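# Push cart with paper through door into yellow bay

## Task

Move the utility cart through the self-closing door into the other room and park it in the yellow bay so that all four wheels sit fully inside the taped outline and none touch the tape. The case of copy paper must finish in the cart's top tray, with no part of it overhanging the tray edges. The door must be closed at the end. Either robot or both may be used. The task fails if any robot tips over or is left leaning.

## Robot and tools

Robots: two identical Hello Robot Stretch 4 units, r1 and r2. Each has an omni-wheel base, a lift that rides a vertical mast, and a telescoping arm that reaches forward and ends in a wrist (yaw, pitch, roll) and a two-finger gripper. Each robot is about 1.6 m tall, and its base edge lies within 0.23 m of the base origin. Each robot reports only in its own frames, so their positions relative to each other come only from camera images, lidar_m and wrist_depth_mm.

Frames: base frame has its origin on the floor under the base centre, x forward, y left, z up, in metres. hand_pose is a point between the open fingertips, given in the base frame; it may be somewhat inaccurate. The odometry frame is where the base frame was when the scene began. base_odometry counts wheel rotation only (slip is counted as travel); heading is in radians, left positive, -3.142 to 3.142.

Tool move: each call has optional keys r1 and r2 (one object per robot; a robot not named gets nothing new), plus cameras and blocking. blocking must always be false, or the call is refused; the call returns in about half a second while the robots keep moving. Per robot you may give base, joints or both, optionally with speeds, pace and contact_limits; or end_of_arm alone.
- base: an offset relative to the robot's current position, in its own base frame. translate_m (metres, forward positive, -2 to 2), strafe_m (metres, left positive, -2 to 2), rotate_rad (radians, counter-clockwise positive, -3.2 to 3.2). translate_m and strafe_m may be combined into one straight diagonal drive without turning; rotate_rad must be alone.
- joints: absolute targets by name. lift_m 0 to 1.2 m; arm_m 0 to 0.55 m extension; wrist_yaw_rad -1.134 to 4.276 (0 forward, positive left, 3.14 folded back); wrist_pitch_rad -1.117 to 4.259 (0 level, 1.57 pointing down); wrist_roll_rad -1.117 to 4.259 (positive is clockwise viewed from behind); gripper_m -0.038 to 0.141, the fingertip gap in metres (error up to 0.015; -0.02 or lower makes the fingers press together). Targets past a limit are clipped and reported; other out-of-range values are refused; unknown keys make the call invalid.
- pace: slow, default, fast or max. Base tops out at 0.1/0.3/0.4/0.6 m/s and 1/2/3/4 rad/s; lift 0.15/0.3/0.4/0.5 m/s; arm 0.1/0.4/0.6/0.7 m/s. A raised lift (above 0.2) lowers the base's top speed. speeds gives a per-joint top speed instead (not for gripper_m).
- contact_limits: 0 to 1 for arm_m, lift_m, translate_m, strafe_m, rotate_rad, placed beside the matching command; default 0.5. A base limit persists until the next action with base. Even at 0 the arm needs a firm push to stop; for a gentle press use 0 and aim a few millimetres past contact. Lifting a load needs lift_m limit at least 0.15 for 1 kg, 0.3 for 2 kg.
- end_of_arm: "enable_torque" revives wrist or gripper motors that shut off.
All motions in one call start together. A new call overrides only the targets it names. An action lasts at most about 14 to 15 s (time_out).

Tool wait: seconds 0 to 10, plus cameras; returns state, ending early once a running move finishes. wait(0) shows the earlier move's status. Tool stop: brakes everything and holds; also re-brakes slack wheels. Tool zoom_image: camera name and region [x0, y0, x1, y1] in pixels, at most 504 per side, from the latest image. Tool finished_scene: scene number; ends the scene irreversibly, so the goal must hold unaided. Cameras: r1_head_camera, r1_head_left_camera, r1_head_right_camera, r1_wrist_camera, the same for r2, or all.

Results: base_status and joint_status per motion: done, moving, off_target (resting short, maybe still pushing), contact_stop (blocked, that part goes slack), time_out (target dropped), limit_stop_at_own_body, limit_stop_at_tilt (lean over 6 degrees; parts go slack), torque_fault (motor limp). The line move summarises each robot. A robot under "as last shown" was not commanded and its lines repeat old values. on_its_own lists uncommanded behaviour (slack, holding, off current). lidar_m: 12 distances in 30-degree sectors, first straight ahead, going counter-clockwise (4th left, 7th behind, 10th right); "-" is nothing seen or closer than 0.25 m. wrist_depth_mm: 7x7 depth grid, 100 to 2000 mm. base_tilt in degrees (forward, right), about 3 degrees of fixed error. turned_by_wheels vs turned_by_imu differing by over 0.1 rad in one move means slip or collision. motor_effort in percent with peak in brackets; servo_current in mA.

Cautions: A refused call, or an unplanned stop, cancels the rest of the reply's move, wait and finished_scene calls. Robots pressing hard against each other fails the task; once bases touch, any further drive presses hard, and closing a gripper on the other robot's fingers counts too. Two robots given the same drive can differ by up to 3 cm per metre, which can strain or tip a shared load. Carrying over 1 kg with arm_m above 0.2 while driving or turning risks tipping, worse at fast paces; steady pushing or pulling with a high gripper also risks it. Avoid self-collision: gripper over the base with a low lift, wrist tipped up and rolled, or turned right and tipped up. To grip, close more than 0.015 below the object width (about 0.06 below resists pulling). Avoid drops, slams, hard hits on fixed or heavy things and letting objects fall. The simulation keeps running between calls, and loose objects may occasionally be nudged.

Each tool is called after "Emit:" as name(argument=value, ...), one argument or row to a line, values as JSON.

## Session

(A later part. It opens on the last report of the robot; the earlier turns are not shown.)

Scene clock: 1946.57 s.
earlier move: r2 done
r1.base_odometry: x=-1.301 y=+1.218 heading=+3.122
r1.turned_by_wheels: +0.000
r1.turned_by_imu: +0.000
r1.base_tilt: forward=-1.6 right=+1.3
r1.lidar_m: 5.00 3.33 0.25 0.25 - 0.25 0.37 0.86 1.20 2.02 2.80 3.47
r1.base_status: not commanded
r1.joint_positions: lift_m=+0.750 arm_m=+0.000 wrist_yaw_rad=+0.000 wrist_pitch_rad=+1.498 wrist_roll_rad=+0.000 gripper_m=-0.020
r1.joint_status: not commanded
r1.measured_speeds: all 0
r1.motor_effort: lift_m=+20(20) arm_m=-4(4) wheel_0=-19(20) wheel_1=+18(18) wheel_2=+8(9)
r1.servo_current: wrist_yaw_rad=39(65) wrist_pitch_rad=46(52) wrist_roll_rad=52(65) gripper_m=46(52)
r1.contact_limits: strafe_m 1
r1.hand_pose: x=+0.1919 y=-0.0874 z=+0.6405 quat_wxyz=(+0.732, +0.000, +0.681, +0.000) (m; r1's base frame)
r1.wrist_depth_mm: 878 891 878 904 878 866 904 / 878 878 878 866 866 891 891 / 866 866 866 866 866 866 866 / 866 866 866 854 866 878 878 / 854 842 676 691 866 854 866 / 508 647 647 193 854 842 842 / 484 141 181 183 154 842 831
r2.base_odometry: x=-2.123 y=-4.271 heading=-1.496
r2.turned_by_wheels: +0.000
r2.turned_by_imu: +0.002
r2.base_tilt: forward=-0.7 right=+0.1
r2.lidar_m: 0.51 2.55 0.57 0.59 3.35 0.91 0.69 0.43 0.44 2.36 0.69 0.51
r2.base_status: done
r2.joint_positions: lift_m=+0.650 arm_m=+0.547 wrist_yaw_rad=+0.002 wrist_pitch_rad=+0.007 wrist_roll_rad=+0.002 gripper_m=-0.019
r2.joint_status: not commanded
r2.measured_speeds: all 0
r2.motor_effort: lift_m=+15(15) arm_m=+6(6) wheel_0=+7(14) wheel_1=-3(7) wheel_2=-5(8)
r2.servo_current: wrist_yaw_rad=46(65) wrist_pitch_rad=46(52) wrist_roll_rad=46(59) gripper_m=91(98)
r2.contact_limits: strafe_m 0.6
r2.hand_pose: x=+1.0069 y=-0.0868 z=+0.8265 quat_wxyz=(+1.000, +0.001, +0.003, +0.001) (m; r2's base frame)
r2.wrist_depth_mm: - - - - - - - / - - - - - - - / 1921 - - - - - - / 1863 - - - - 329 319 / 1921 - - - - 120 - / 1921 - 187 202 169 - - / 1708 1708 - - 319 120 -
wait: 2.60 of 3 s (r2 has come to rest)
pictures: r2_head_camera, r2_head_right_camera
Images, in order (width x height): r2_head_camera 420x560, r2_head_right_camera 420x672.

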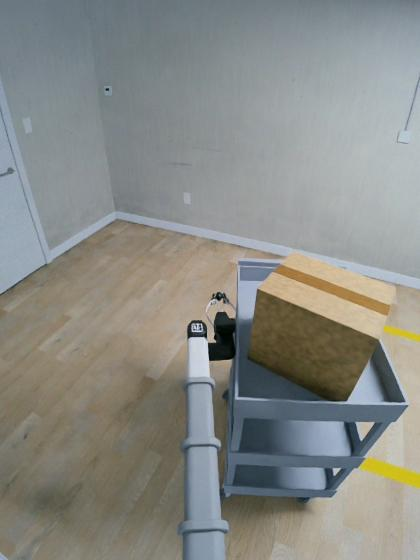

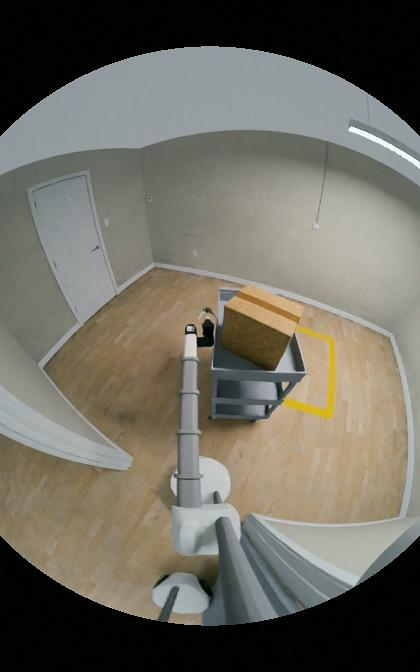

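Emit:
move(
  blocking=false,
  r2={"base":{"translate_m":0.12,"strafe_m":-0.25},"joints":{"arm_m":0.45},"pace":"slow","contact_limits":{"strafe_m":0.6}},
)

Emit:
wait(
  seconds=4,
  cameras=["r2_head_right_camera","r2_head_camera"],
)

Scene clock: 1964.40 s.
move: r2 moving
r1: as last shown
r1.lidar_m: 4.99 3.33 0.25 0.25 - 0.25 0.37 0.87 1.22 2.03 2.79 3.47
r1.motor_effort: lift_m=+20(20) arm_m=-4(4) wheel_0=-19(19) wheel_1=+17(18) wheel_2=+8(8)
r1.servo_current: wrist_yaw_rad=46(59) wrist_pitch_rad=46(46) wrist_roll_rad=39(65) gripper_m=46(46)
r1.contact_limits: strafe_m 1
r1.wrist_depth_mm: 878 891 891 891 878 891 878 / 891 891 878 891 878 878 878 / 878 866 878 866 891 878 866 / 866 854 866 878 854 866 854 / 866 854 676 683 831 854 854 / 508 640 634 191 854 842 842 / 484 141 180 183 153 854 866
r2.base_odometry: x=-2.134 y=-4.277 heading=-1.496
r2.turned_by_wheels: +0.000
r2.turned_by_imu: +0.001
r2.base_tilt: forward=-0.6 right=+0.1
r2.lidar_m: 0.52 2.58 0.60 0.60 3.37 0.94 0.67 0.44 0.44 2.36 0.68 0.53
r2.base_status: translate_m moving; strafe_m moving
r2.joint_positions: lift_m=+0.650 arm_m=+0.535 wrist_yaw_rad=+0.002 wrist_pitch_rad=+0.007 wrist_roll_rad=+0.002 gripper_m=-0.019
r2.joint_status: arm_m moving
r2.measured_speeds: translate_m=+0.021 strafe_m=-0.044 rotate_rad=-0.001 lift_m=+0.000 arm_m=-0.049 wrist_yaw_rad=+0.000 wrist_pitch_rad=+0.000 wrist_roll_rad=+0.000
r2.motor_effort: lift_m=+15(15) arm_m=-8(13) wheel_0=+13(15) wheel_1=-5(6) wheel_2=-4(6)
r2.servo_current: wrist_yaw_rad=39(59) wrist_pitch_rad=52(59) wrist_roll_rad=52(52) gripper_m=91(98)
r2.contact_limits: strafe_m 0.6
r2.hand_pose: x=+0.9945 y=-0.0868 z=+0.8265 quat_wxyz=(+1.000, +0.001, +0.003, +0.001) (m; r2's base frame)
r2.wrist_depth_mm: - - - - - - - / 1921 - - - - - - / 1863 - - - - - - / 1921 - - - - 325 320 / 1863 - - - - 118 - / - - 186 202 177 118 - / 1808 1708 - - - 106 -
pictures: none

Scene clock: 1967.97 s.
earlier move: r2 done
r1.base_odometry: x=-1.301 y=+1.218 heading=+3.122
r1.turned_by_wheels: +0.000
r1.turned_by_imu: +0.000
r1.base_tilt: forward=-1.5 right=+1.3
r1.lidar_m: 4.99 3.30 0.25 0.25 - 0.25 0.36 1.05 1.21 2.03 2.79 3.45
r1.base_status: not commanded
r1.joint_positions: lift_m=+0.750 arm_m=+0.000 wrist_yaw_rad=+0.000 wrist_pitch_rad=+1.498 wrist_roll_rad=+0.000 gripper_m=-0.020
r1.joint_status: not commanded
r1.measured_speeds: all 0
r1.motor_effort: lift_m=+20(20) arm_m=-4(4) wheel_0=-19(19) wheel_1=+17(18) wheel_2=+8(8)
r1.servo_current: wrist_yaw_rad=52(72) wrist_pitch_rad=46(52) wrist_roll_rad=39(72) gripper_m=39(52)
r1.contact_limits: strafe_m 1
r1.hand_pose: x=+0.1919 y=-0.0874 z=+0.6405 quat_wxyz=(+0.732, +0.000, +0.681, +0.000) (m; r1's base frame)
r1.wrist_depth_mm: 891 891 891 878 878 891 891 / 878 878 891 891 891 878 878 / 866 866 878 878 878 866 878 / 866 854 854 866 866 866 854 / 854 854 676 683 831 854 854 / 508 640 640 192 854 842 854 / 488 141 180 183 153 842 854
r2.base_odometry: x=-2.363 y=-4.409 heading=-1.496
r2.turned_by_wheels: +0.000
r2.turned_by_imu: +0.002
r2.base_tilt: forward=-0.7 right=+0.0
r2.lidar_m: 0.49 2.74 1.63 0.81 3.57 1.03 0.40 0.43 1.14 2.21 0.55 0.39
r2.base_status: done
r2.joint_positions: lift_m=+0.650 arm_m=+0.450 wrist_yaw_rad=+0.002 wrist_pitch_rad=+0.007 wrist_roll_rad=+0.002 gripper_m=-0.019
r2.joint_status: all done
r2.measured_speeds: all 0
r2.motor_effort: lift_m=+15(15) arm_m=-7(13) wheel_0=+6(16) wheel_1=-2(7) wheel_2=-5(7)
r2.servo_current: wrist_yaw_rad=52(59) wrist_pitch_rad=46(59) wrist_roll_rad=46(59) gripper_m=98(98)
r2.contact_limits: strafe_m 0.6
r2.hand_pose: x=+0.9097 y=-0.0868 z=+0.8265 quat_wxyz=(+1.000, +0.001, +0.003, +0.001) (m; r2's base frame)
r2.wrist_depth_mm: - - - - - - - / - - - - - - - / - - - - - - - / - - - - 319 330 327 / - - - - 189 123 - / - - 188 202 177 111 - / 1756 1618 - - 190 111 -
wait: 3.57 of 4 s (r2 has come to rest)
pictures: r2_head_camera, r2_head_right_camera
Images, in order (width x height): r2_head_camera 420x560, r2_head_right_camera 420x672.

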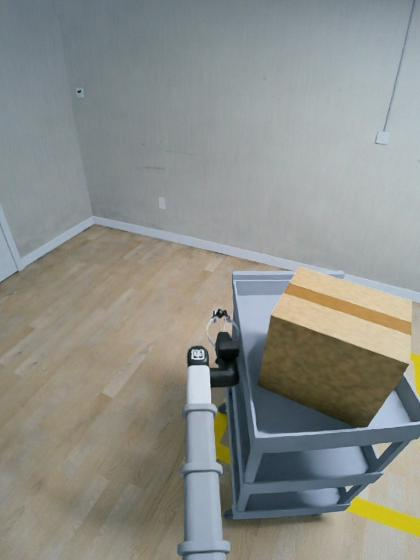

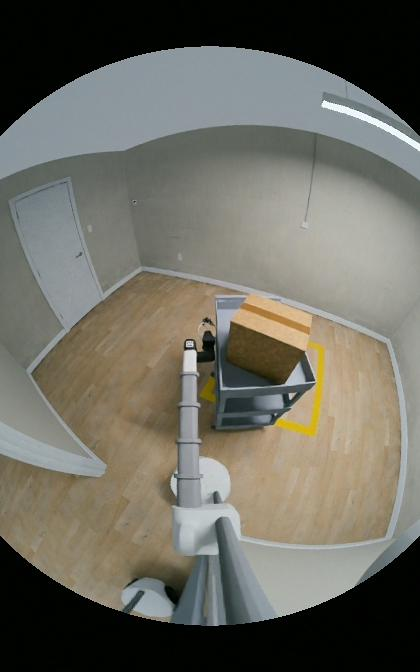

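Emit:
move(
  blocking=false,
  r2={"base":{"strafe_m":0.2}},
)

Emit:
wait(
  seconds=1.8,
)

Emit:
move(
  blocking=false,
  r2={"joints":{"arm_m":0.0}},
)

Emit:
wait(
  seconds=2,
)

Emit:
move(
  blocking=false,
  r2={"base":{"translate_m":-0.14},"joints":{"gripper_m":0.141}},
)

Emit:
wait(
  seconds=2,
)

Emit:
move(
  blocking=false,
  r2={"base":{"rotate_rad":-0.43}},
)

Emit:
wait(
  seconds=2,
  cameras=["r2_wrist_camera","r2_head_camera"],
)

Scene clock: 1990.73 s.
move: r2 moving
r1: as last shown
r1.base_tilt: forward=-1.6 right=+1.3
r1.lidar_m: 5.00 3.33 0.25 0.25 - 0.25 0.38 1.04 1.20 2.05 2.78 3.43
r1.motor_effort: lift_m=+20(20) arm_m=-4(4) wheel_0=-19(19) wheel_1=+18(18) wheel_2=+8(8)
r1.servo_current: wrist_yaw_rad=52(78) wrist_pitch_rad=39(52) wrist_roll_rad=46(59) gripper_m=39(46)
r1.contact_limits: strafe_m 1
r1.wrist_depth_mm: 891 891 878 891 891 878 891 / 878 891 878 891 866 878 878 / 866 854 866 878 854 866 866 / 866 866 866 878 854 854 866 / 854 854 668 683 878 866 854 / 512 647 640 192 854 842 854 / 484 141 180 183 153 831 842
r2.base_odometry: x=-2.328 y=-4.406 heading=-1.496
r2.turned_by_wheels: +0.000
r2.turned_by_imu: +0.000
r2.base_tilt: forward=-0.6 right=+0.1
r2.lidar_m: 0.71 2.72 1.54 0.77 3.52 1.06 0.46 0.43 1.08 2.22 0.58 0.45
r2.base_status: strafe_m moving
r2.joint_positions: lift_m=+0.650 arm_m=+0.450 wrist_yaw_rad=+0.002 wrist_pitch_rad=+0.007 wrist_roll_rad=+0.002 gripper_m=-0.019
r2.joint_status: not commanded
r2.measured_speeds: translate_m=-0.001 strafe_m=+0.139 rotate_rad=+0.005 lift_m=+0.000 arm_m=+0.000 wrist_yaw_rad=+0.000 wrist_pitch_rad=+0.000 wrist_roll_rad=+0.000
r2.motor_effort: lift_m=+15(15) arm_m=-6(7) wheel_0=-12(12) wheel_1=+10(11) wheel_2=+0(4)
r2.servo_current: wrist_yaw_rad=33(52) wrist_pitch_rad=46(52) wrist_roll_rad=46(59) gripper_m=91(98)
r2.hand_pose: x=+0.9097 y=-0.0868 z=+0.8265 quat_wxyz=(+1.000, +0.001, +0.003, +0.001) (m; r2's base frame)
r2.wrist_depth_mm: - - - - - - - / - - - - - - - / - - - - - - - / - - - - 309 332 329 / - - - - 268 170 - / - - 187 202 179 171 - / 1863 1756 1708 - - 124 -
pictures: none

Scene clock: 1992.20 s.
earlier move: r2 done
r1.base_odometry: x=-1.301 y=+1.218 heading=+3.122
r1.turned_by_wheels: +0.000
r1.turned_by_imu: +0.000
r1.base_tilt: forward=-1.6 right=+1.3
r1.lidar_m: 5.00 3.31 0.25 0.25 - 0.25 0.39 1.00 1.21 2.06 2.78 3.47
r1.base_status: not commanded
r1.joint_positions: lift_m=+0.750 arm_m=+0.000 wrist_yaw_rad=+0.000 wrist_pitch_rad=+1.498 wrist_roll_rad=+0.000 gripper_m=-0.020
r1.joint_status: not commanded
r1.measured_speeds: all 0
r1.motor_effort: lift_m=+20(20) arm_m=-4(4) wheel_0=-19(19) wheel_1=+18(18) wheel_2=+8(9)
r1.servo_current: wrist_yaw_rad=39(78) wrist_pitch_rad=39(52) wrist_roll_rad=59(65) gripper_m=46(52)
r1.contact_limits: strafe_m 1
r1.hand_pose: x=+0.1919 y=-0.0874 z=+0.6405 quat_wxyz=(+0.732, +0.000, +0.681, +0.000) (m; r1's base frame)
r1.wrist_depth_mm: 891 878 891 878 891 891 878 / 878 891 891 878 891 866 891 / 878 878 866 878 866 866 866 / 866 878 866 854 866 854 866 / 854 866 668 691 866 854 854 / 504 647 640 192 854 842 854 / 484 141 180 183 153 842 831
r2.base_odometry: x=-2.164 y=-4.394 heading=-1.496
r2.turned_by_wheels: +0.000
r2.turned_by_imu: +0.000
r2.base_tilt: forward=-0.7 right=+0.1
r2.lidar_m: 2.62 2.56 1.18 0.61 3.33 1.03 0.65 0.50 0.79 2.37 0.61 0.51
r2.base_status: done
r2.joint_positions: lift_m=+0.650 arm_m=+0.450 wrist_yaw_rad=+0.002 wrist_pitch_rad=+0.007 wrist_roll_rad=+0.002 gripper_m=-0.019
r2.joint_status: not commanded
r2.measured_speeds: all 0
r2.motor_effort: lift_m=+15(15) arm_m=-7(7) wheel_0=+0(12) wheel_1=+1(12) wheel_2=+0(4)
r2.servo_current: wrist_yaw_rad=46(52) wrist_pitch_rad=39(59) wrist_roll_rad=46(59) gripper_m=98(98)
r2.hand_pose: x=+0.9096 y=-0.0868 z=+0.8265 quat_wxyz=(+1.000, +0.001, +0.003, +0.001) (m; r2's base frame)
r2.wrist_depth_mm: - - - - - - - / - - - - - - - / - - - - - - - / - - - - - - - / - - - - - - - / - - 187 202 178 - - / 1808 1708 - - - 1537 -
wait: 1.47 of 1.8 s (r2 has come to rest)
pictures: none

Scene clock: 1992.70 s.
move: r2 moving
r1: as last shown
r1.lidar_m: 5.00 3.35 0.25 0.25 - 0.25 0.37 0.99 1.22 2.03 2.79 3.46
r1.motor_effort: lift_m=+20(20) arm_m=-4(4) wheel_0=-19(19) wheel_1=+18(18) wheel_2=+8(8)
r1.servo_current: wrist_yaw_rad=52(59) wrist_pitch_rad=46(46) wrist_roll_rad=52(59) gripper_m=52(52)
r1.contact_limits: strafe_m 1
r1.wrist_depth_mm: 891 878 891 904 866 891 878 / 878 854 878 904 878 878 866 / 866 878 866 878 866 866 866 / 866 866 878 866 878 866 854 / 854 866 668 691 854 854 866 / 508 640 640 192 854 854 854 / 488 141 180 183 153 831 831
r2.base_odometry: x=-2.164 y=-4.394 heading=-1.496
r2.turned_by_wheels: +0.000
r2.turned_by_imu: +0.000
r2.base_tilt: forward=-0.7 right=+0.1
r2.lidar_m: 2.66 2.54 1.18 0.58 3.33 1.06 0.64 0.49 0.84 2.38 0.60 0.55
r2.base_status: not commanded
r2.joint_positions: lift_m=+0.650 arm_m=+0.399 wrist_yaw_rad=+0.002 wrist_pitch_rad=+0.007 wrist_roll_rad=+0.002 gripper_m=-0.019
r2.joint_status: arm_m moving
r2.measured_speeds: translate_m=+0.000 strafe_m=+0.000 rotate_rad=+0.000 lift_m=+0.000 arm_m=-0.195 wrist_yaw_rad=+0.000 wrist_pitch_rad=+0.000 wrist_roll_rad=+0.000
r2.motor_effort: lift_m=+15(15) arm_m=-9(11) wheel_0=-1(1) wheel_1=+1(1) wheel_2=+0(0)
r2.servo_current: wrist_yaw_rad=33(59) wrist_pitch_rad=46(52) wrist_roll_rad=33(52) gripper_m=91(98)
r2.hand_pose: x=+0.8590 y=-0.0868 z=+0.8265 quat_wxyz=(+1.000, +0.001, +0.003, +0.001) (m; r2's base frame)
r2.wrist_depth_mm: - - - - - - - / - - - - - - - / - - - - - - - / - - - - - - 397 / - - - - - - - / - - 187 202 178 - - / 1808 1708 - - - 1576 1576
pictures: none

Scene clock: 1994.60 s.
earlier move: r2 done
r1.base_odometry: x=-1.301 y=+1.218 heading=+3.122
r1.turned_by_wheels: +0.000
r1.turned_by_imu: +0.000
r1.base_tilt: forward=-1.6 right=+1.3
r1.lidar_m: 4.98 3.34 0.25 0.25 - 0.25 0.37 0.98 1.21 2.02 2.79 3.44
r1.base_status: not commanded
r1.joint_positions: lift_m=+0.750 arm_m=+0.000 wrist_yaw_rad=+0.000 wrist_pitch_rad=+1.498 wrist_roll_rad=+0.000 gripper_m=-0.020
r1.joint_status: not commanded
r1.measured_speeds: all 0
r1.motor_effort: lift_m=+20(20) arm_m=-4(4) wheel_0=-19(20) wheel_1=+17(18) wheel_2=+8(9)
r1.servo_current: wrist_yaw_rad=59(65) wrist_pitch_rad=39(46) wrist_roll_rad=59(65) gripper_m=33(52)
r1.contact_limits: strafe_m 1
r1.hand_pose: x=+0.1919 y=-0.0874 z=+0.6405 quat_wxyz=(+0.732, +0.000, +0.681, +0.000) (m; r1's base frame)
r1.wrist_depth_mm: 878 891 878 891 891 891 891 / 878 891 866 878 878 891 878 / 878 878 878 866 866 878 878 / 866 878 866 854 878 854 866 / 842 854 668 683 854 854 854 / 508 640 647 192 854 842 866 / 484 141 180 183 153 842 842
r2.base_odometry: x=-2.164 y=-4.394 heading=-1.496
r2.turned_by_wheels: +0.000
r2.turned_by_imu: +0.000
r2.base_tilt: forward=-0.6 right=+0.1
r2.lidar_m: 2.66 2.54 1.20 0.61 3.33 1.04 0.64 0.50 0.83 2.38 0.57 0.53
r2.base_status: not commanded
r2.joint_positions: lift_m=+0.650 arm_m=+0.000 wrist_yaw_rad=+0.002 wrist_pitch_rad=+0.007 wrist_roll_rad=+0.002 gripper_m=-0.019
r2.joint_status: all done
r2.measured_speeds: all 0
r2.motor_effort: lift_m=+15(15) arm_m=-7(11) wheel_0=+0(1) wheel_1=+0(1) wheel_2=+0(0)
r2.servo_current: wrist_yaw_rad=59(59) wrist_pitch_rad=46(59) wrist_roll_rad=46(59) gripper_m=98(104)
r2.hand_pose: x=+0.4597 y=-0.0868 z=+0.8265 quat_wxyz=(+1.000, +0.001, +0.003, +0.001) (m; r2's base frame)
r2.wrist_depth_mm: - - - - - - - / - - - - - - - / - - - - - - - / - - - - - 580 373 / - - - - - 759 349 / - - 186 202 180 - - / 1863 1756 - - - - -
wait: 1.90 of 2 s (r2 has come to rest)
pictures: none

Scene clock: 1995.10 s.
move: r2 moving
r1: as last shown
r1.lidar_m: 4.99 3.32 0.25 0.25 - 0.25 0.35 0.96 1.23 2.02 2.80 3.46
r1.motor_effort: lift_m=+20(20) arm_m=-4(4) wheel_0=-19(19) wheel_1=+18(18) wheel_2=+8(8)
r1.servo_current: wrist_yaw_rad=65(65) wrist_pitch_rad=46(46) wrist_roll_rad=46(65) gripper_m=46(46)
r1.contact_limits: strafe_m 1
r1.wrist_depth_mm: 878 878 891 891 891 878 904 / 878 891 891 891 866 866 904 / 866 878 878 866 878 878 878 / 866 866 866 866 854 866 854 / 866 854 668 683 854 854 854 / 508 647 634 192 854 854 842 / 488 141 180 183 153 842 854
r2.base_odometry: x=-2.166 y=-4.363 heading=-1.496
r2.turned_by_wheels: +0.000
r2.turned_by_imu: +0.000
r2.base_tilt: forward=-0.7 right=+0.0
r2.lidar_m: 2.65 2.58 1.05 0.62 3.35 1.01 0.64 0.48 0.74 2.36 0.62 0.56
r2.base_status: translate_m moving
r2.joint_positions: lift_m=+0.650 arm_m=+0.000 wrist_yaw_rad=+0.002 wrist_pitch_rad=+0.007 wrist_roll_rad=+0.002 gripper_m=+0.005
r2.joint_status: gripper_m moving
r2.measured_speeds: translate_m=-0.121 strafe_m=+0.000 rotate_rad=+0.002 lift_m=+0.000 arm_m=+0.000 wrist_yaw_rad=+0.000 wrist_pitch_rad=+0.000 wrist_roll_rad=+0.000
r2.motor_effort: lift_m=+15(15) arm_m=-7(7) wheel_0=-9(9) wheel_1=-8(8) wheel_2=+11(13)
r2.servo_current: wrist_yaw_rad=52(59) wrist_pitch_rad=52(52) wrist_roll_rad=59(59) gripper_m=78(91)
r2.hand_pose: x=+0.4597 y=-0.0868 z=+0.8265 quat_wxyz=(+1.000, +0.001, +0.003, +0.001) (m; r2's base frame)
r2.wrist_depth_mm: - - - - - - - / - - - - - - - / - - - - - - - / - - - - - 580 373 / - - - - - - 375 / - - - 193 183 - - / 1808 1576 1576 - - - -
pictures: none

Scene clock: 1997.07 s.
earlier move: r2 done
r1.base_odometry: x=-1.301 y=+1.218 heading=+3.122
r1.turned_by_wheels: +0.000
r1.turned_by_imu: +0.000
r1.base_tilt: forward=-1.6 right=+1.3
r1.lidar_m: 4.99 3.31 0.25 0.25 - 0.25 0.36 0.84 1.22 2.04 2.77 3.44
r1.base_status: not commanded
r1.joint_positions: lift_m=+0.750 arm_m=+0.000 wrist_yaw_rad=+0.000 wrist_pitch_rad=+1.498 wrist_roll_rad=+0.000 gripper_m=-0.020
r1.joint_status: not commanded
r1.measured_speeds: all 0
r1.motor_effort: lift_m=+20(20) arm_m=-4(4) wheel_0=-19(19) wheel_1=+18(18) wheel_2=+8(9)
r1.servo_current: wrist_yaw_rad=65(65) wrist_pitch_rad=46(52) wrist_roll_rad=26(72) gripper_m=39(52)
r1.contact_limits: strafe_m 1
r1.hand_pose: x=+0.1919 y=-0.0874 z=+0.6405 quat_wxyz=(+0.732, +0.000, +0.681, +0.000) (m; r1's base frame)
r1.wrist_depth_mm: 891 878 891 891 878 878 878 / 891 878 878 891 878 878 866 / 878 878 866 866 878 866 878 / 854 866 866 866 866 854 866 / 866 866 676 683 854 854 854 / 508 654 640 193 842 831 842 / 492 141 180 183 153 854 842
r2.base_odometry: x=-2.174 y=-4.255 heading=-1.496
r2.turned_by_wheels: +0.000
r2.turned_by_imu: +0.000
r2.base_tilt: forward=-0.7 right=+0.1
r2.lidar_m: 2.76 2.59 0.63 0.64 3.42 0.88 0.54 0.40 0.42 2.29 0.78 0.63
r2.base_status: done
r2.joint_positions: lift_m=+0.650 arm_m=+0.000 wrist_yaw_rad=+0.002 wrist_pitch_rad=+0.007 wrist_roll_rad=+0.002 gripper_m=+0.141
r2.joint_status: all done
r2.measured_speeds: all 0
r2.motor_effort: lift_m=+15(15) arm_m=-7(7) wheel_0=-3(10) wheel_1=-3(8) wheel_2=+3(13)
r2.servo_current: wrist_yaw_rad=46(65) wrist_pitch_rad=52(59) wrist_roll_rad=52(65) gripper_m=46(117)
r2.hand_pose: x=+0.4597 y=-0.0868 z=+0.8265 quat_wxyz=(+1.000, +0.001, +0.003, +0.001) (m; r2's base frame)
r2.wrist_depth_mm: - - - - - - 477 / - - - - - - 473 / - - - - - - 473 / - - - - - 525 392 / - - - - - 574 368 / - - - - 917 189 - / 1863 1756 1863 - - - -
wait: 1.97 of 2 s (r2 has come to rest)
pictures: none

Scene clock: 1997.57 s.
move: r2 moving
r1: as last shown
r1.lidar_m: 4.98 3.34 0.25 0.25 - 0.25 0.35 0.86 1.20 2.04 2.79 3.47
r1.motor_effort: lift_m=+20(20) arm_m=-4(4) wheel_0=-19(19) wheel_1=+18(18) wheel_2=+8(8)
r1.servo_current: wrist_yaw_rad=52(65) wrist_pitch_rad=46(52) wrist_roll_rad=46(65) gripper_m=46(52)
r1.contact_limits: strafe_m 1
r1.wrist_depth_mm: 866 891 891 891 891 891 878 / 878 878 866 891 866 878 891 / 866 878 891 866 866 866 878 / 878 866 866 878 854 854 854 / 866 854 668 683 854 866 854 / 508 647 627 193 842 842 854 / 484 141 180 183 153 842 842
r2.base_odometry: x=-2.174 y=-4.255 heading=-1.745
r2.turned_by_wheels: -0.249
r2.turned_by_imu: -0.242
r2.base_tilt: forward=-0.7 right=+0.1
r2.lidar_m: 0.69 2.96 2.50 0.62 2.85 4.75 0.86 0.40 0.38 2.25 2.57 0.64
r2.base_status: rotate_rad moving
r2.joint_positions: lift_m=+0.650 arm_m=+0.000 wrist_yaw_rad=+0.002 wrist_pitch_rad=+0.007 wrist_roll_rad=+0.002 gripper_m=+0.141
r2.joint_status: not commanded
r2.measured_speeds: translate_m=-0.002 strafe_m=+0.000 rotate_rad=-0.913 lift_m=+0.000 arm_m=+0.000 wrist_yaw_rad=+0.000 wrist_pitch_rad=+0.000 wrist_roll_rad=+0.000
r2.motor_effort: lift_m=+15(15) arm_m=-7(7) wheel_0=+8(11) wheel_1=+7(10) wheel_2=+8(11)
r2.servo_current: wrist_yaw_rad=65(65) wrist_pitch_rad=46(52) wrist_roll_rad=46(52) gripper_m=52(59)
r2.hand_pose: x=+0.4597 y=-0.0868 z=+0.8265 quat_wxyz=(+1.000, +0.001, +0.003, +0.001) (m; r2's base frame)
r2.wrist_depth_mm: - - - - - - - / - - - - 559 512 477 / - - - - 569 517 480 / - - - - 549 521 484 / - - - - 480 - - / - - - - 389 189 - / 1863 1756 1808 - - - -
pictures: none

Scene clock: 1998.30 s.
earlier move: r2 done
r1.base_odometry: x=-1.301 y=+1.218 heading=+3.122
r1.turned_by_wheels: +0.000
r1.turned_by_imu: +0.000
r1.base_tilt: forward=-1.6 right=+1.3
r1.lidar_m: 4.97 3.34 0.25 0.25 - 0.25 0.37 0.85 1.21 2.07 2.79 3.45
r1.base_status: not commanded
r1.joint_positions: lift_m=+0.750 arm_m=+0.000 wrist_yaw_rad=+0.000 wrist_pitch_rad=+1.498 wrist_roll_rad=+0.000 gripper_m=-0.020
r1.joint_status: not commanded
r1.measured_speeds: all 0
r1.motor_effort: lift_m=+20(20) arm_m=-4(4) wheel_0=-19(19) wheel_1=+18(18) wheel_2=+8(8)
r1.servo_current: wrist_yaw_rad=39(65) wrist_pitch_rad=46(52) wrist_roll_rad=46(65) gripper_m=39(52)
r1.contact_limits: strafe_m 1
r1.hand_pose: x=+0.1919 y=-0.0874 z=+0.6405 quat_wxyz=(+0.732, +0.000, +0.681, +0.000) (m; r1's base frame)
r1.wrist_depth_mm: 891 891 878 878 891 878 891 / 878 878 878 878 878 878 878 / 866 878 878 866 891 878 866 / 854 854 866 866 854 866 866 / 866 854 676 691 854 854 866 / 508 640 640 192 842 854 842 / 480 141 180 183 153 842 842
r2.base_odometry: x=-2.174 y=-4.255 heading=-1.925
r2.turned_by_wheels: -0.180
r2.turned_by_imu: -0.175
r2.base_tilt: forward=-0.6 right=+0.0
r2.lidar_m: 0.63 2.85 2.56 0.62 0.65 3.79 0.85 0.50 0.38 0.56 2.39 0.70
r2.base_status: done
r2.joint_positions: lift_m=+0.650 arm_m=+0.000 wrist_yaw_rad=+0.002 wrist_pitch_rad=+0.007 wrist_roll_rad=+0.002 gripper_m=+0.141
r2.joint_status: not commanded
r2.measured_speeds: all 0
r2.motor_effort: lift_m=+15(15) arm_m=-6(7) wheel_0=+3(11) wheel_1=+2(10) wheel_2=+4(11)
r2.servo_current: wrist_yaw_rad=46(65) wrist_pitch_rad=46(59) wrist_roll_rad=39(59) gripper_m=52(59)
r2.hand_pose: x=+0.4596 y=-0.0868 z=+0.8265 quat_wxyz=(+1.000, +0.001, +0.003, +0.001) (m; r2's base frame)
r2.wrist_depth_mm: - - - - - - - / - - - 591 564 - - / - - - 591 564 - - / - - - 585 569 - - / - - - 496 - - - / - - 960 427 191 - - / 1863 1756 1756 - - - 1618
wait: 0.73 of 2 s (r2 has come to rest)
pictures: r2_head_camera, r2_wrist_camera
Images, in order (width x height): r2_head_camera 420x560, r2_wrist_camera 616x392.

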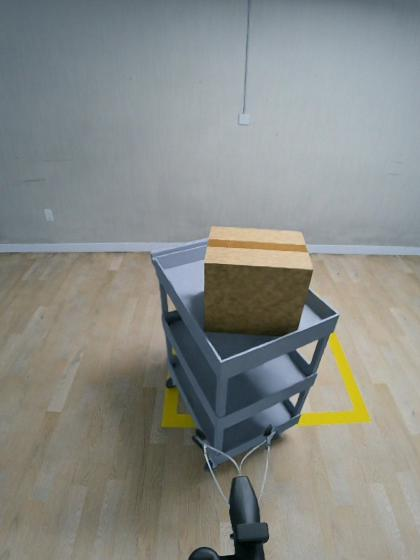

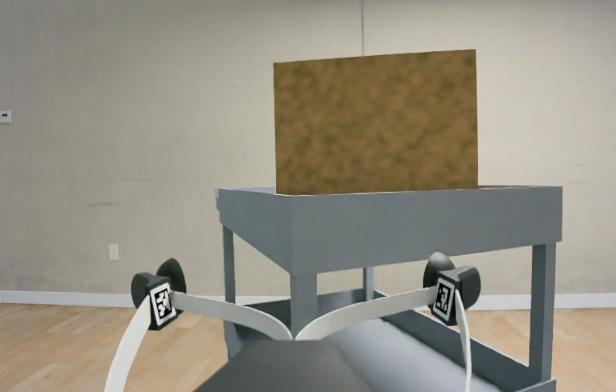

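Emit:
move(
  blocking=false,
  r2={"base":{"translate_m":0.12,"strafe_m":0.34},"joints":{"gripper_m":-0.02}},
)

Emit:
wait(
  seconds=2.2,
)

Emit:
move(
  blocking=false,
  r2={"joints":{"arm_m":0.5}},
)

Emit:
wait(
  seconds=2.2,
  cameras=["r2_head_camera","r2_wrist_camera"],
)

Scene clock: 2019.33 s.
move: r2 moving
r1: as last shown
r1.lidar_m: 4.98 3.34 0.25 0.25 - 0.25 0.37 0.86 1.22 2.02 2.80 3.46
r1.servo_current: wrist_yaw_rad=33(72) wrist_pitch_rad=33(46) wrist_roll_rad=39(52) gripper_m=46(52)
r1.contact_limits: strafe_m 1
r1.wrist_depth_mm: 878 866 878 904 878 891 878 / 878 891 878 878 891 866 878 / 854 878 878 866 878 878 878 / 866 866 854 878 854 866 854 / 854 854 668 691 866 854 842 / 508 647 640 191 854 831 842 / 484 141 180 183 153 842 842
r2.base_odometry: x=-2.150 y=-4.275 heading=-1.926
r2.turned_by_wheels: +0.000
r2.turned_by_imu: +0.000
r2.base_tilt: forward=-0.7 right=+0.1
r2.lidar_m: 0.63 2.81 2.53 0.59 0.63 3.70 0.88 0.53 0.43 0.65 2.42 0.71
r2.base_status: translate_m moving; strafe_m moving
r2.joint_positions: lift_m=+0.650 arm_m=+0.000 wrist_yaw_rad=+0.002 wrist_pitch_rad=+0.007 wrist_roll_rad=+0.002 gripper_m=+0.129
r2.joint_status: gripper_m moving
r2.measured_speeds: translate_m=+0.041 strafe_m=+0.117 rotate_rad=+0.002 lift_m=+0.000 arm_m=+0.000 wrist_yaw_rad=+0.000 wrist_pitch_rad=+0.000 wrist_roll_rad=+0.000
r2.motor_effort: lift_m=+15(15) arm_m=-7(7) wheel_0=-7(11) wheel_1=+11(12) wheel_2=-9(9)
r2.servo_current: wrist_yaw_rad=39(52) wrist_pitch_rad=46(52) wrist_roll_rad=46(65) gripper_m=85(98)
r2.hand_pose: x=+0.4596 y=-0.0868 z=+0.8265 quat_wxyz=(+1.000, +0.001, +0.003, +0.001) (m; r2's base frame)
r2.wrist_depth_mm: - - - - - - - / - - - 580 554 535 - / - - - 580 559 544 - / - - - 574 559 544 - / - - - 517 - - - / - - 201 413 193 - - / 1863 1708 1708 - - - 1756
pictures: none

Scene clock: 2021.50 s.
earlier move: r2 done
r1.base_odometry: x=-1.301 y=+1.218 heading=+3.122
r1.turned_by_wheels: +0.000
r1.turned_by_imu: +0.000
r1.base_tilt: forward=-1.6 right=+1.3
r1.lidar_m: 4.99 3.36 0.25 0.25 - 0.25 0.33 1.07 1.20 2.02 2.77 3.46
r1.base_status: not commanded
r1.joint_positions: lift_m=+0.750 arm_m=+0.000 wrist_yaw_rad=+0.000 wrist_pitch_rad=+1.498 wrist_roll_rad=+0.000 gripper_m=-0.020
r1.joint_status: not commanded
r1.measured_speeds: all 0
r1.motor_effort: lift_m=+20(20) arm_m=-4(4) wheel_0=-19(19) wheel_1=+18(18) wheel_2=+8(8)
r1.servo_current: wrist_yaw_rad=33(72) wrist_pitch_rad=52(52) wrist_roll_rad=39(59) gripper_m=46(52)
r1.contact_limits: strafe_m 1
r1.hand_pose: x=+0.1919 y=-0.0874 z=+0.6405 quat_wxyz=(+0.732, +0.000, +0.681, +0.000) (m; r1's base frame)
r1.wrist_depth_mm: 891 904 891 891 878 878 891 / 878 891 878 878 878 878 878 / 878 866 878 866 878 878 878 / 854 866 842 866 866 866 854 / 854 854 676 683 854 842 854 / 508 647 634 192 842 854 854 / 484 141 181 183 153 842 842
r2.base_odometry: x=-1.897 y=-4.485 heading=-1.926
r2.turned_by_wheels: +0.000
r2.turned_by_imu: +0.001
r2.base_tilt: forward=-0.7 right=+0.1
r2.lidar_m: 0.96 2.72 2.22 0.76 0.35 0.42 - 1.00 0.75 1.07 0.85 0.65
r2.base_status: done
r2.joint_positions: lift_m=+0.650 arm_m=+0.000 wrist_yaw_rad=+0.002 wrist_pitch_rad=+0.007 wrist_roll_rad=+0.002 gripper_m=-0.019
r2.joint_status: all done
r2.measured_speeds: all 0
r2.motor_effort: lift_m=+15(15) arm_m=-7(7) wheel_0=-5(12) wheel_1=+2(12) wheel_2=-6(9)
r2.servo_current: wrist_yaw_rad=39(52) wrist_pitch_rad=46(59) wrist_roll_rad=52(65) gripper_m=91(163)
r2.hand_pose: x=+0.4596 y=-0.0868 z=+0.8265 quat_wxyz=(+1.000, +0.001, +0.003, +0.001) (m; r2's base frame)
r2.wrist_depth_mm: - - - - - - 459 / - - - - - 654 455 / - - - - - 668 462 / - - - - - 508 418 / - - - - - - 404 / - - 187 201 180 - - / 1863 1756 - - - - -
wait: 2.17 of 2.2 s (r2 has come to rest)
pictures: none

Scene clock: 2022.00 s.
move: r2 moving
r1: as last shown
r1.lidar_m: 5.00 3.35 0.25 0.25 - 0.25 0.36 1.08 1.21 2.02 2.78 3.43
r1.motor_effort: lift_m=+20(20) arm_m=-4(4) wheel_0=-19(19) wheel_1=+17(18) wheel_2=+8(8)
r1.servo_current: wrist_yaw_rad=46(65) wrist_pitch_rad=39(52) wrist_roll_rad=46(65) gripper_m=46(52)
r1.contact_limits: strafe_m 1
r1.wrist_depth_mm: 891 878 866 878 878 891 891 / 891 878 866 878 878 878 891 / 878 866 866 891 878 866 866 / 854 866 866 854 866 854 866 / 854 866 676 683 854 854 842 / 508 640 640 191 854 854 842 / 484 141 180 183 153 831 820
r2.base_odometry: x=-1.897 y=-4.485 heading=-1.926
r2.turned_by_wheels: +0.000
r2.turned_by_imu: +0.000
r2.base_tilt: forward=-0.7 right=+0.0
r2.lidar_m: 0.91 2.72 2.22 0.73 0.35 0.40 - 1.01 0.74 1.07 0.88 0.66
r2.base_status: not commanded
r2.joint_positions: lift_m=+0.650 arm_m=+0.051 wrist_yaw_rad=+0.002 wrist_pitch_rad=+0.007 wrist_roll_rad=+0.002 gripper_m=-0.019
r2.joint_status: arm_m moving
r2.measured_speeds: translate_m=+0.000 strafe_m=+0.000 rotate_rad=+0.000 lift_m=+0.000 arm_m=+0.195 wrist_yaw_rad=+0.000 wrist_pitch_rad=+0.000 wrist_roll_rad=+0.000
r2.motor_effort: lift_m=+15(15) arm_m=+6(11) wheel_0=-4(5) wheel_1=+2(3) wheel_2=-6(6)
r2.servo_current: wrist_yaw_rad=46(52) wrist_pitch_rad=52(52) wrist_roll_rad=52(59) gripper_m=91(98)
r2.hand_pose: x=+0.5100 y=-0.0868 z=+0.8265 quat_wxyz=(+1.000, +0.001, +0.003, +0.001) (m; r2's base frame)
r2.wrist_depth_mm: - - - - - - 418 / - - - - - - 424 / - - - - - - 424 / - - - - 866 492 402 / - - - - - 508 389 / - - 187 201 181 - - / 1863 1756 - - - - -
pictures: none

Scene clock: 2024.03 s.
earlier move: r2 done
r1.base_odometry: x=-1.301 y=+1.218 heading=+3.122
r1.turned_by_wheels: +0.000
r1.turned_by_imu: +0.000
r1.base_tilt: forward=-1.6 right=+1.3
r1.lidar_m: 4.99 3.32 0.25 0.25 - 0.25 0.36 1.08 1.23 2.02 2.79 3.45
r1.base_status: not commanded
r1.joint_positions: lift_m=+0.750 arm_m=+0.000 wrist_yaw_rad=+0.000 wrist_pitch_rad=+1.498 wrist_roll_rad=+0.000 gripper_m=-0.020
r1.joint_status: not commanded
r1.measured_speeds: all 0
r1.motor_effort: lift_m=+20(20) arm_m=-4(4) wheel_0=-19(20) wheel_1=+18(18) wheel_2=+8(8)
r1.servo_current: wrist_yaw_rad=39(72) wrist_pitch_rad=46(52) wrist_roll_rad=52(65) gripper_m=39(52)
r1.contact_limits: strafe_m 1
r1.hand_pose: x=+0.1919 y=-0.0874 z=+0.6405 quat_wxyz=(+0.732, +0.000, +0.681, +0.000) (m; r1's base frame)
r1.wrist_depth_mm: 878 878 891 878 891 891 891 / 866 866 866 878 878 878 891 / 866 866 878 878 866 878 866 / 878 866 866 854 866 866 854 / 866 854 668 691 854 866 842 / 508 647 634 192 854 854 854 / 484 141 180 183 153 854 842
r2.base_odometry: x=-1.897 y=-4.485 heading=-1.926
r2.turned_by_wheels: +0.000
r2.turned_by_imu: +0.000
r2.base_tilt: forward=-0.7 right=+0.1
r2.lidar_m: 0.92 2.71 2.20 0.75 0.35 0.45 - 1.04 0.75 1.09 0.90 0.65
r2.base_status: not commanded
r2.joint_positions: lift_m=+0.650 arm_m=+0.500 wrist_yaw_rad=+0.002 wrist_pitch_rad=+0.007 wrist_roll_rad=+0.002 gripper_m=-0.019
r2.joint_status: all done
r2.measured_speeds: all 0
r2.motor_effort: lift_m=+15(15) arm_m=+7(11) wheel_0=-5(5) wheel_1=+2(3) wheel_2=-6(6)
r2.servo_current: wrist_yaw_rad=52(59) wrist_pitch_rad=46(52) wrist_roll_rad=33(65) gripper_m=91(98)
r2.hand_pose: x=+0.9593 y=-0.0868 z=+0.8265 quat_wxyz=(+1.000, +0.001, +0.003, +0.001) (m; r2's base frame)
r2.wrist_depth_mm: - - - - - - - / - - - - - - - / - - - - - - - / - - - - 347 272 407 / - - - - 330 250 - / - - 181 201 178 240 - / 1808 1618 - - 336 1537 1499
wait: 2.03 of 2.2 s (r2 has come to rest)
pictures: r2_head_camera, r2_wrist_camera
Images, in order (width x height): r2_head_camera 420x560, r2_wrist_camera 616x392.

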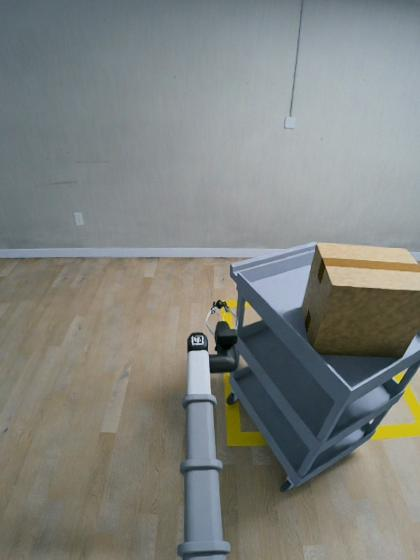

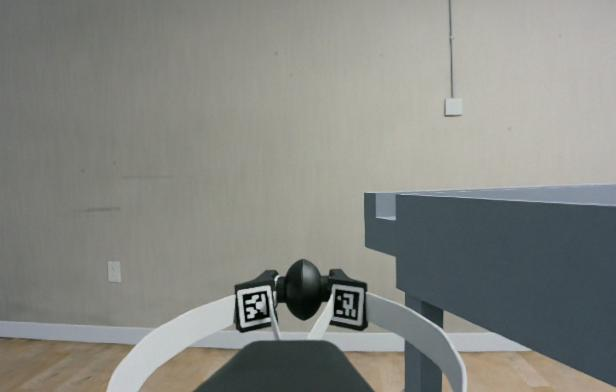

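Emit:
move(
  blocking=false,
  r2={"base":{"translate_m":0.07},"joints":{"arm_m":0.547},"pace":"slow"},
)

Emit:
wait(
  seconds=2,
)

Emit:
move(
  blocking=false,
  r2={"base":{"strafe_m":-0.24},"pace":"slow","contact_limits":{"strafe_m":0.6}},
)

Emit:
wait(
  seconds=4,
  cameras=["r2_head_camera","r2_wrist_camera"],
)

Scene clock: 2032.27 s.
move: r2 moving
r1: as last shown
r1.lidar_m: 4.99 3.31 0.25 0.25 - 0.25 0.38 1.08 1.22 2.04 2.78 3.46
r1.motor_effort: lift_m=+20(20) arm_m=-4(4) wheel_0=-18(19) wheel_1=+17(18) wheel_2=+8(9)
r1.servo_current: wrist_yaw_rad=59(65) wrist_pitch_rad=33(52) wrist_roll_rad=39(65) gripper_m=33(46)
r1.contact_limits: strafe_m 1
r1.wrist_depth_mm: 891 891 891 891 891 866 904 / 866 891 878 891 891 891 866 / 891 878 854 878 878 866 866 / 866 866 866 878 878 866 866 / 854 842 683 683 866 854 866 / 508 647 647 193 842 854 866 / 488 141 180 183 153 831 831
r2.base_odometry: x=-1.902 y=-4.497 heading=-1.926
r2.turned_by_wheels: +0.000
r2.turned_by_imu: +0.001
r2.base_tilt: forward=-0.6 right=+0.1
r2.lidar_m: 0.92 2.72 2.22 0.82 0.34 0.41 - 1.03 0.76 1.15 0.86 0.65
r2.base_status: translate_m moving
r2.joint_positions: lift_m=+0.650 arm_m=+0.512 wrist_yaw_rad=+0.002 wrist_pitch_rad=+0.007 wrist_roll_rad=+0.002 gripper_m=-0.019
r2.joint_status: arm_m moving
r2.measured_speeds: translate_m=+0.048 strafe_m=+0.000 rotate_rad=-0.001 lift_m=+0.000 arm_m=+0.049 wrist_yaw_rad=+0.000 wrist_pitch_rad=+0.000 wrist_roll_rad=+0.000
r2.motor_effort: lift_m=+15(15) arm_m=+9(12) wheel_0=+5(6) wheel_1=+5(8) wheel_2=-9(11)
r2.servo_current: wrist_yaw_rad=52(52) wrist_pitch_rad=52(52) wrist_roll_rad=52(52) gripper_m=91(98)
r2.hand_pose: x=+0.9719 y=-0.0868 z=+0.8265 quat_wxyz=(+1.000, +0.001, +0.003, +0.001) (m; r2's base frame)
r2.wrist_depth_mm: - - - - - - - / - - - - - - - / - - - - - - - / - - - - 362 259 - / - - - - 315 239 197 / - - 181 200 177 229 197 / 1708 1618 - - - 212 -
pictures: none

Scene clock: 2033.73 s.
earlier move: r2 done
r1.base_odometry: x=-1.301 y=+1.218 heading=+3.122
r1.turned_by_wheels: +0.000
r1.turned_by_imu: +0.000
r1.base_tilt: forward=-1.6 right=+1.3
r1.lidar_m: 5.00 3.33 0.25 0.25 - 0.25 0.36 1.13 1.21 2.02 2.78 3.42
r1.base_status: not commanded
r1.joint_positions: lift_m=+0.750 arm_m=+0.000 wrist_yaw_rad=+0.000 wrist_pitch_rad=+1.498 wrist_roll_rad=+0.000 gripper_m=-0.020
r1.joint_status: not commanded
r1.measured_speeds: all 0
r1.motor_effort: lift_m=+20(20) arm_m=-4(4) wheel_0=-19(20) wheel_1=+17(18) wheel_2=+8(9)
r1.servo_current: wrist_yaw_rad=52(65) wrist_pitch_rad=46(52) wrist_roll_rad=33(65) gripper_m=52(52)
r1.contact_limits: strafe_m 1
r1.hand_pose: x=+0.1919 y=-0.0874 z=+0.6405 quat_wxyz=(+0.732, +0.000, +0.681, +0.000) (m; r1's base frame)
r1.wrist_depth_mm: 891 891 891 891 878 878 904 / 878 878 878 878 878 866 878 / 866 866 878 878 866 878 878 / 866 854 854 866 878 866 878 / 842 854 676 683 866 866 854 / 512 640 634 193 842 854 854 / 484 141 181 183 153 831 831
r2.base_odometry: x=-1.922 y=-4.551 heading=-1.926
r2.turned_by_wheels: +0.000
r2.turned_by_imu: +0.000
r2.base_tilt: forward=-0.6 right=+0.1
r2.lidar_m: 0.89 2.68 2.20 0.98 0.40 0.41 - 0.98 0.78 1.43 0.73 0.60
r2.base_status: done
r2.joint_positions: lift_m=+0.650 arm_m=+0.547 wrist_yaw_rad=+0.002 wrist_pitch_rad=+0.007 wrist_roll_rad=+0.002 gripper_m=-0.019
r2.joint_status: all done
r2.measured_speeds: all 0
r2.motor_effort: lift_m=+15(15) arm_m=+7(12) wheel_0=+5(10) wheel_1=+4(8) wheel_2=-7(11)
r2.servo_current: wrist_yaw_rad=46(59) wrist_pitch_rad=39(59) wrist_roll_rad=46(59) gripper_m=91(98)
r2.hand_pose: x=+1.0063 y=-0.0868 z=+0.8265 quat_wxyz=(+1.000, +0.001, +0.003, +0.001) (m; r2's base frame)
r2.wrist_depth_mm: - - - - - - - / - - - - - - - / - - - - - - - / - - - - 272 210 - / - - - - 270 193 - / - - 181 200 179 194 - / 1756 1576 - - - 122 -
wait: 1.47 of 2 s (r2 has come to rest)
pictures: none

Scene clock: 2034.23 s.
move: r2 moving
r1: as last shown
r1.lidar_m: 5.00 3.34 0.25 0.25 - 0.25 0.39 1.14 1.22 2.04 2.80 3.47
r1.motor_effort: lift_m=+20(20) arm_m=-4(4) wheel_0=-19(20) wheel_1=+17(18) wheel_2=+8(8)
r1.servo_current: wrist_yaw_rad=33(59) wrist_pitch_rad=33(46) wrist_roll_rad=52(65) gripper_m=39(52)
r1.contact_limits: strafe_m 1
r1.wrist_depth_mm: 878 878 878 891 891 878 878 / 891 878 878 878 866 891 866 / 866 866 866 878 866 878 866 / 854 866 854 866 866 866 878 / 854 866 676 691 866 854 854 / 504 647 634 192 854 842 854 / 488 141 180 183 153 831 842
r2.base_odometry: x=-1.935 y=-4.546 heading=-1.926
r2.turned_by_wheels: +0.000
r2.turned_by_imu: +0.000
r2.base_tilt: forward=-0.6 right=+0.1
r2.lidar_m: 0.85 2.65 2.21 0.97 0.41 0.46 1.34 0.99 0.77 1.41 0.74 0.59
r2.base_status: strafe_m moving
r2.joint_positions: lift_m=+0.650 arm_m=+0.547 wrist_yaw_rad=+0.002 wrist_pitch_rad=+0.007 wrist_roll_rad=+0.002 gripper_m=-0.019
r2.joint_status: not commanded
r2.measured_speeds: translate_m=+0.000 strafe_m=-0.055 rotate_rad=+0.000 lift_m=+0.000 arm_m=+0.000 wrist_yaw_rad=+0.000 wrist_pitch_rad=+0.000 wrist_roll_rad=+0.000
r2.motor_effort: lift_m=+15(15) arm_m=+7(8) wheel_0=+8(10) wheel_1=-7(8) wheel_2=-1(5)
r2.servo_current: wrist_yaw_rad=52(59) wrist_pitch_rad=46(46) wrist_roll_rad=46(52) gripper_m=85(98)
r2.contact_limits: strafe_m 0.6
r2.hand_pose: x=+1.0063 y=-0.0868 z=+0.8265 quat_wxyz=(+1.000, +0.001, +0.003, +0.001) (m; r2's base frame)
r2.wrist_depth_mm: - - - - - - - / - - - - - - - / - - - - - - - / - - - - 271 202 268 / - - - - 250 179 - / - - 181 201 179 179 153 / 1756 1661 - - - 158 -
pictures: none

Scene clock: 2037.27 s.
earlier move: r2 done
r1.base_odometry: x=-1.301 y=+1.218 heading=+3.122
r1.turned_by_wheels: +0.000
r1.turned_by_imu: +0.000
r1.base_tilt: forward=-1.6 right=+1.3
r1.lidar_m: 4.98 3.33 0.25 0.25 - 0.25 0.38 1.06 1.20 2.01 2.79 3.43
r1.base_status: not commanded
r1.joint_positions: lift_m=+0.750 arm_m=+0.000 wrist_yaw_rad=+0.000 wrist_pitch_rad=+1.498 wrist_roll_rad=+0.000 gripper_m=-0.020
r1.joint_status: not commanded
r1.measured_speeds: all 0
r1.motor_effort: lift_m=+20(20) arm_m=-4(4) wheel_0=-19(20) wheel_1=+17(18) wheel_2=+8(9)
r1.servo_current: wrist_yaw_rad=39(72) wrist_pitch_rad=39(52) wrist_roll_rad=59(72) gripper_m=46(52)
r1.contact_limits: strafe_m 1
r1.hand_pose: x=+0.1919 y=-0.0874 z=+0.6405 quat_wxyz=(+0.732, +0.000, +0.681, +0.000) (m; r1's base frame)
r1.wrist_depth_mm: 891 891 891 904 878 891 891 / 866 891 878 878 878 878 891 / 878 878 866 866 866 866 878 / 854 866 866 854 866 866 854 / 854 854 676 683 854 866 854 / 508 647 634 193 854 854 831 / 484 141 180 183 154 854 842
r2.base_odometry: x=-2.147 y=-4.468 heading=-1.926
r2.turned_by_wheels: +0.000
r2.turned_by_imu: +0.002
r2.base_tilt: forward=-0.7 right=+0.1
r2.lidar_m: 0.80 2.66 2.44 1.05 0.61 3.60 1.07 0.60 0.57 1.47 0.99 0.58
r2.base_status: done
r2.joint_positions: lift_m=+0.650 arm_m=+0.547 wrist_yaw_rad=+0.003 wrist_pitch_rad=+0.007 wrist_roll_rad=+0.002 gripper_m=-0.019
r2.joint_status: not commanded
r2.measured_speeds: all 0
r2.motor_effort: lift_m=+15(15) arm_m=+7(8) wheel_0=+5(20) wheel_1=-5(9) wheel_2=+4(5)
r2.servo_current: wrist_yaw_rad=52(72) wrist_pitch_rad=46(52) wrist_roll_rad=46(59) gripper_m=85(98)
r2.contact_limits: strafe_m 0.6
r2.hand_pose: x=+1.0063 y=-0.0866 z=+0.8265 quat_wxyz=(+1.000, +0.001, +0.003, +0.001) (m; r2's base frame)
r2.wrist_depth_mm: - - - - - - - / - - - - - - - / - - - - - - - / - - - 334 338 377 410 / - - - 264 191 117 - / - - 181 200 169 129 - / 1708 1618 - - - 118 -
wait: 3.03 of 4 s (r2 has come to rest)
pictures: r2_head_camera, r2_wrist_camera
Images, in order (width x height): r2_head_camera 420x560, r2_wrist_camera 616x392.

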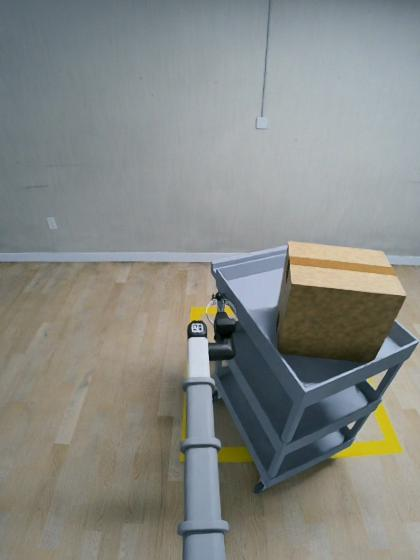

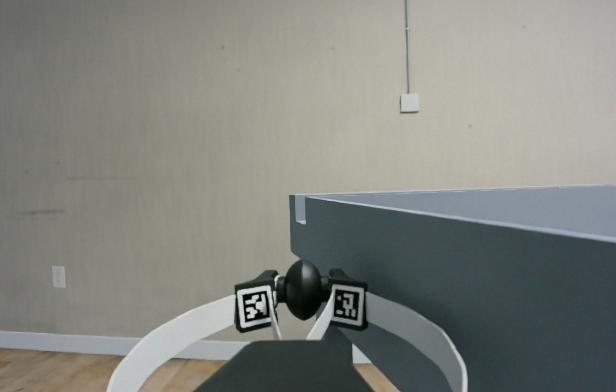

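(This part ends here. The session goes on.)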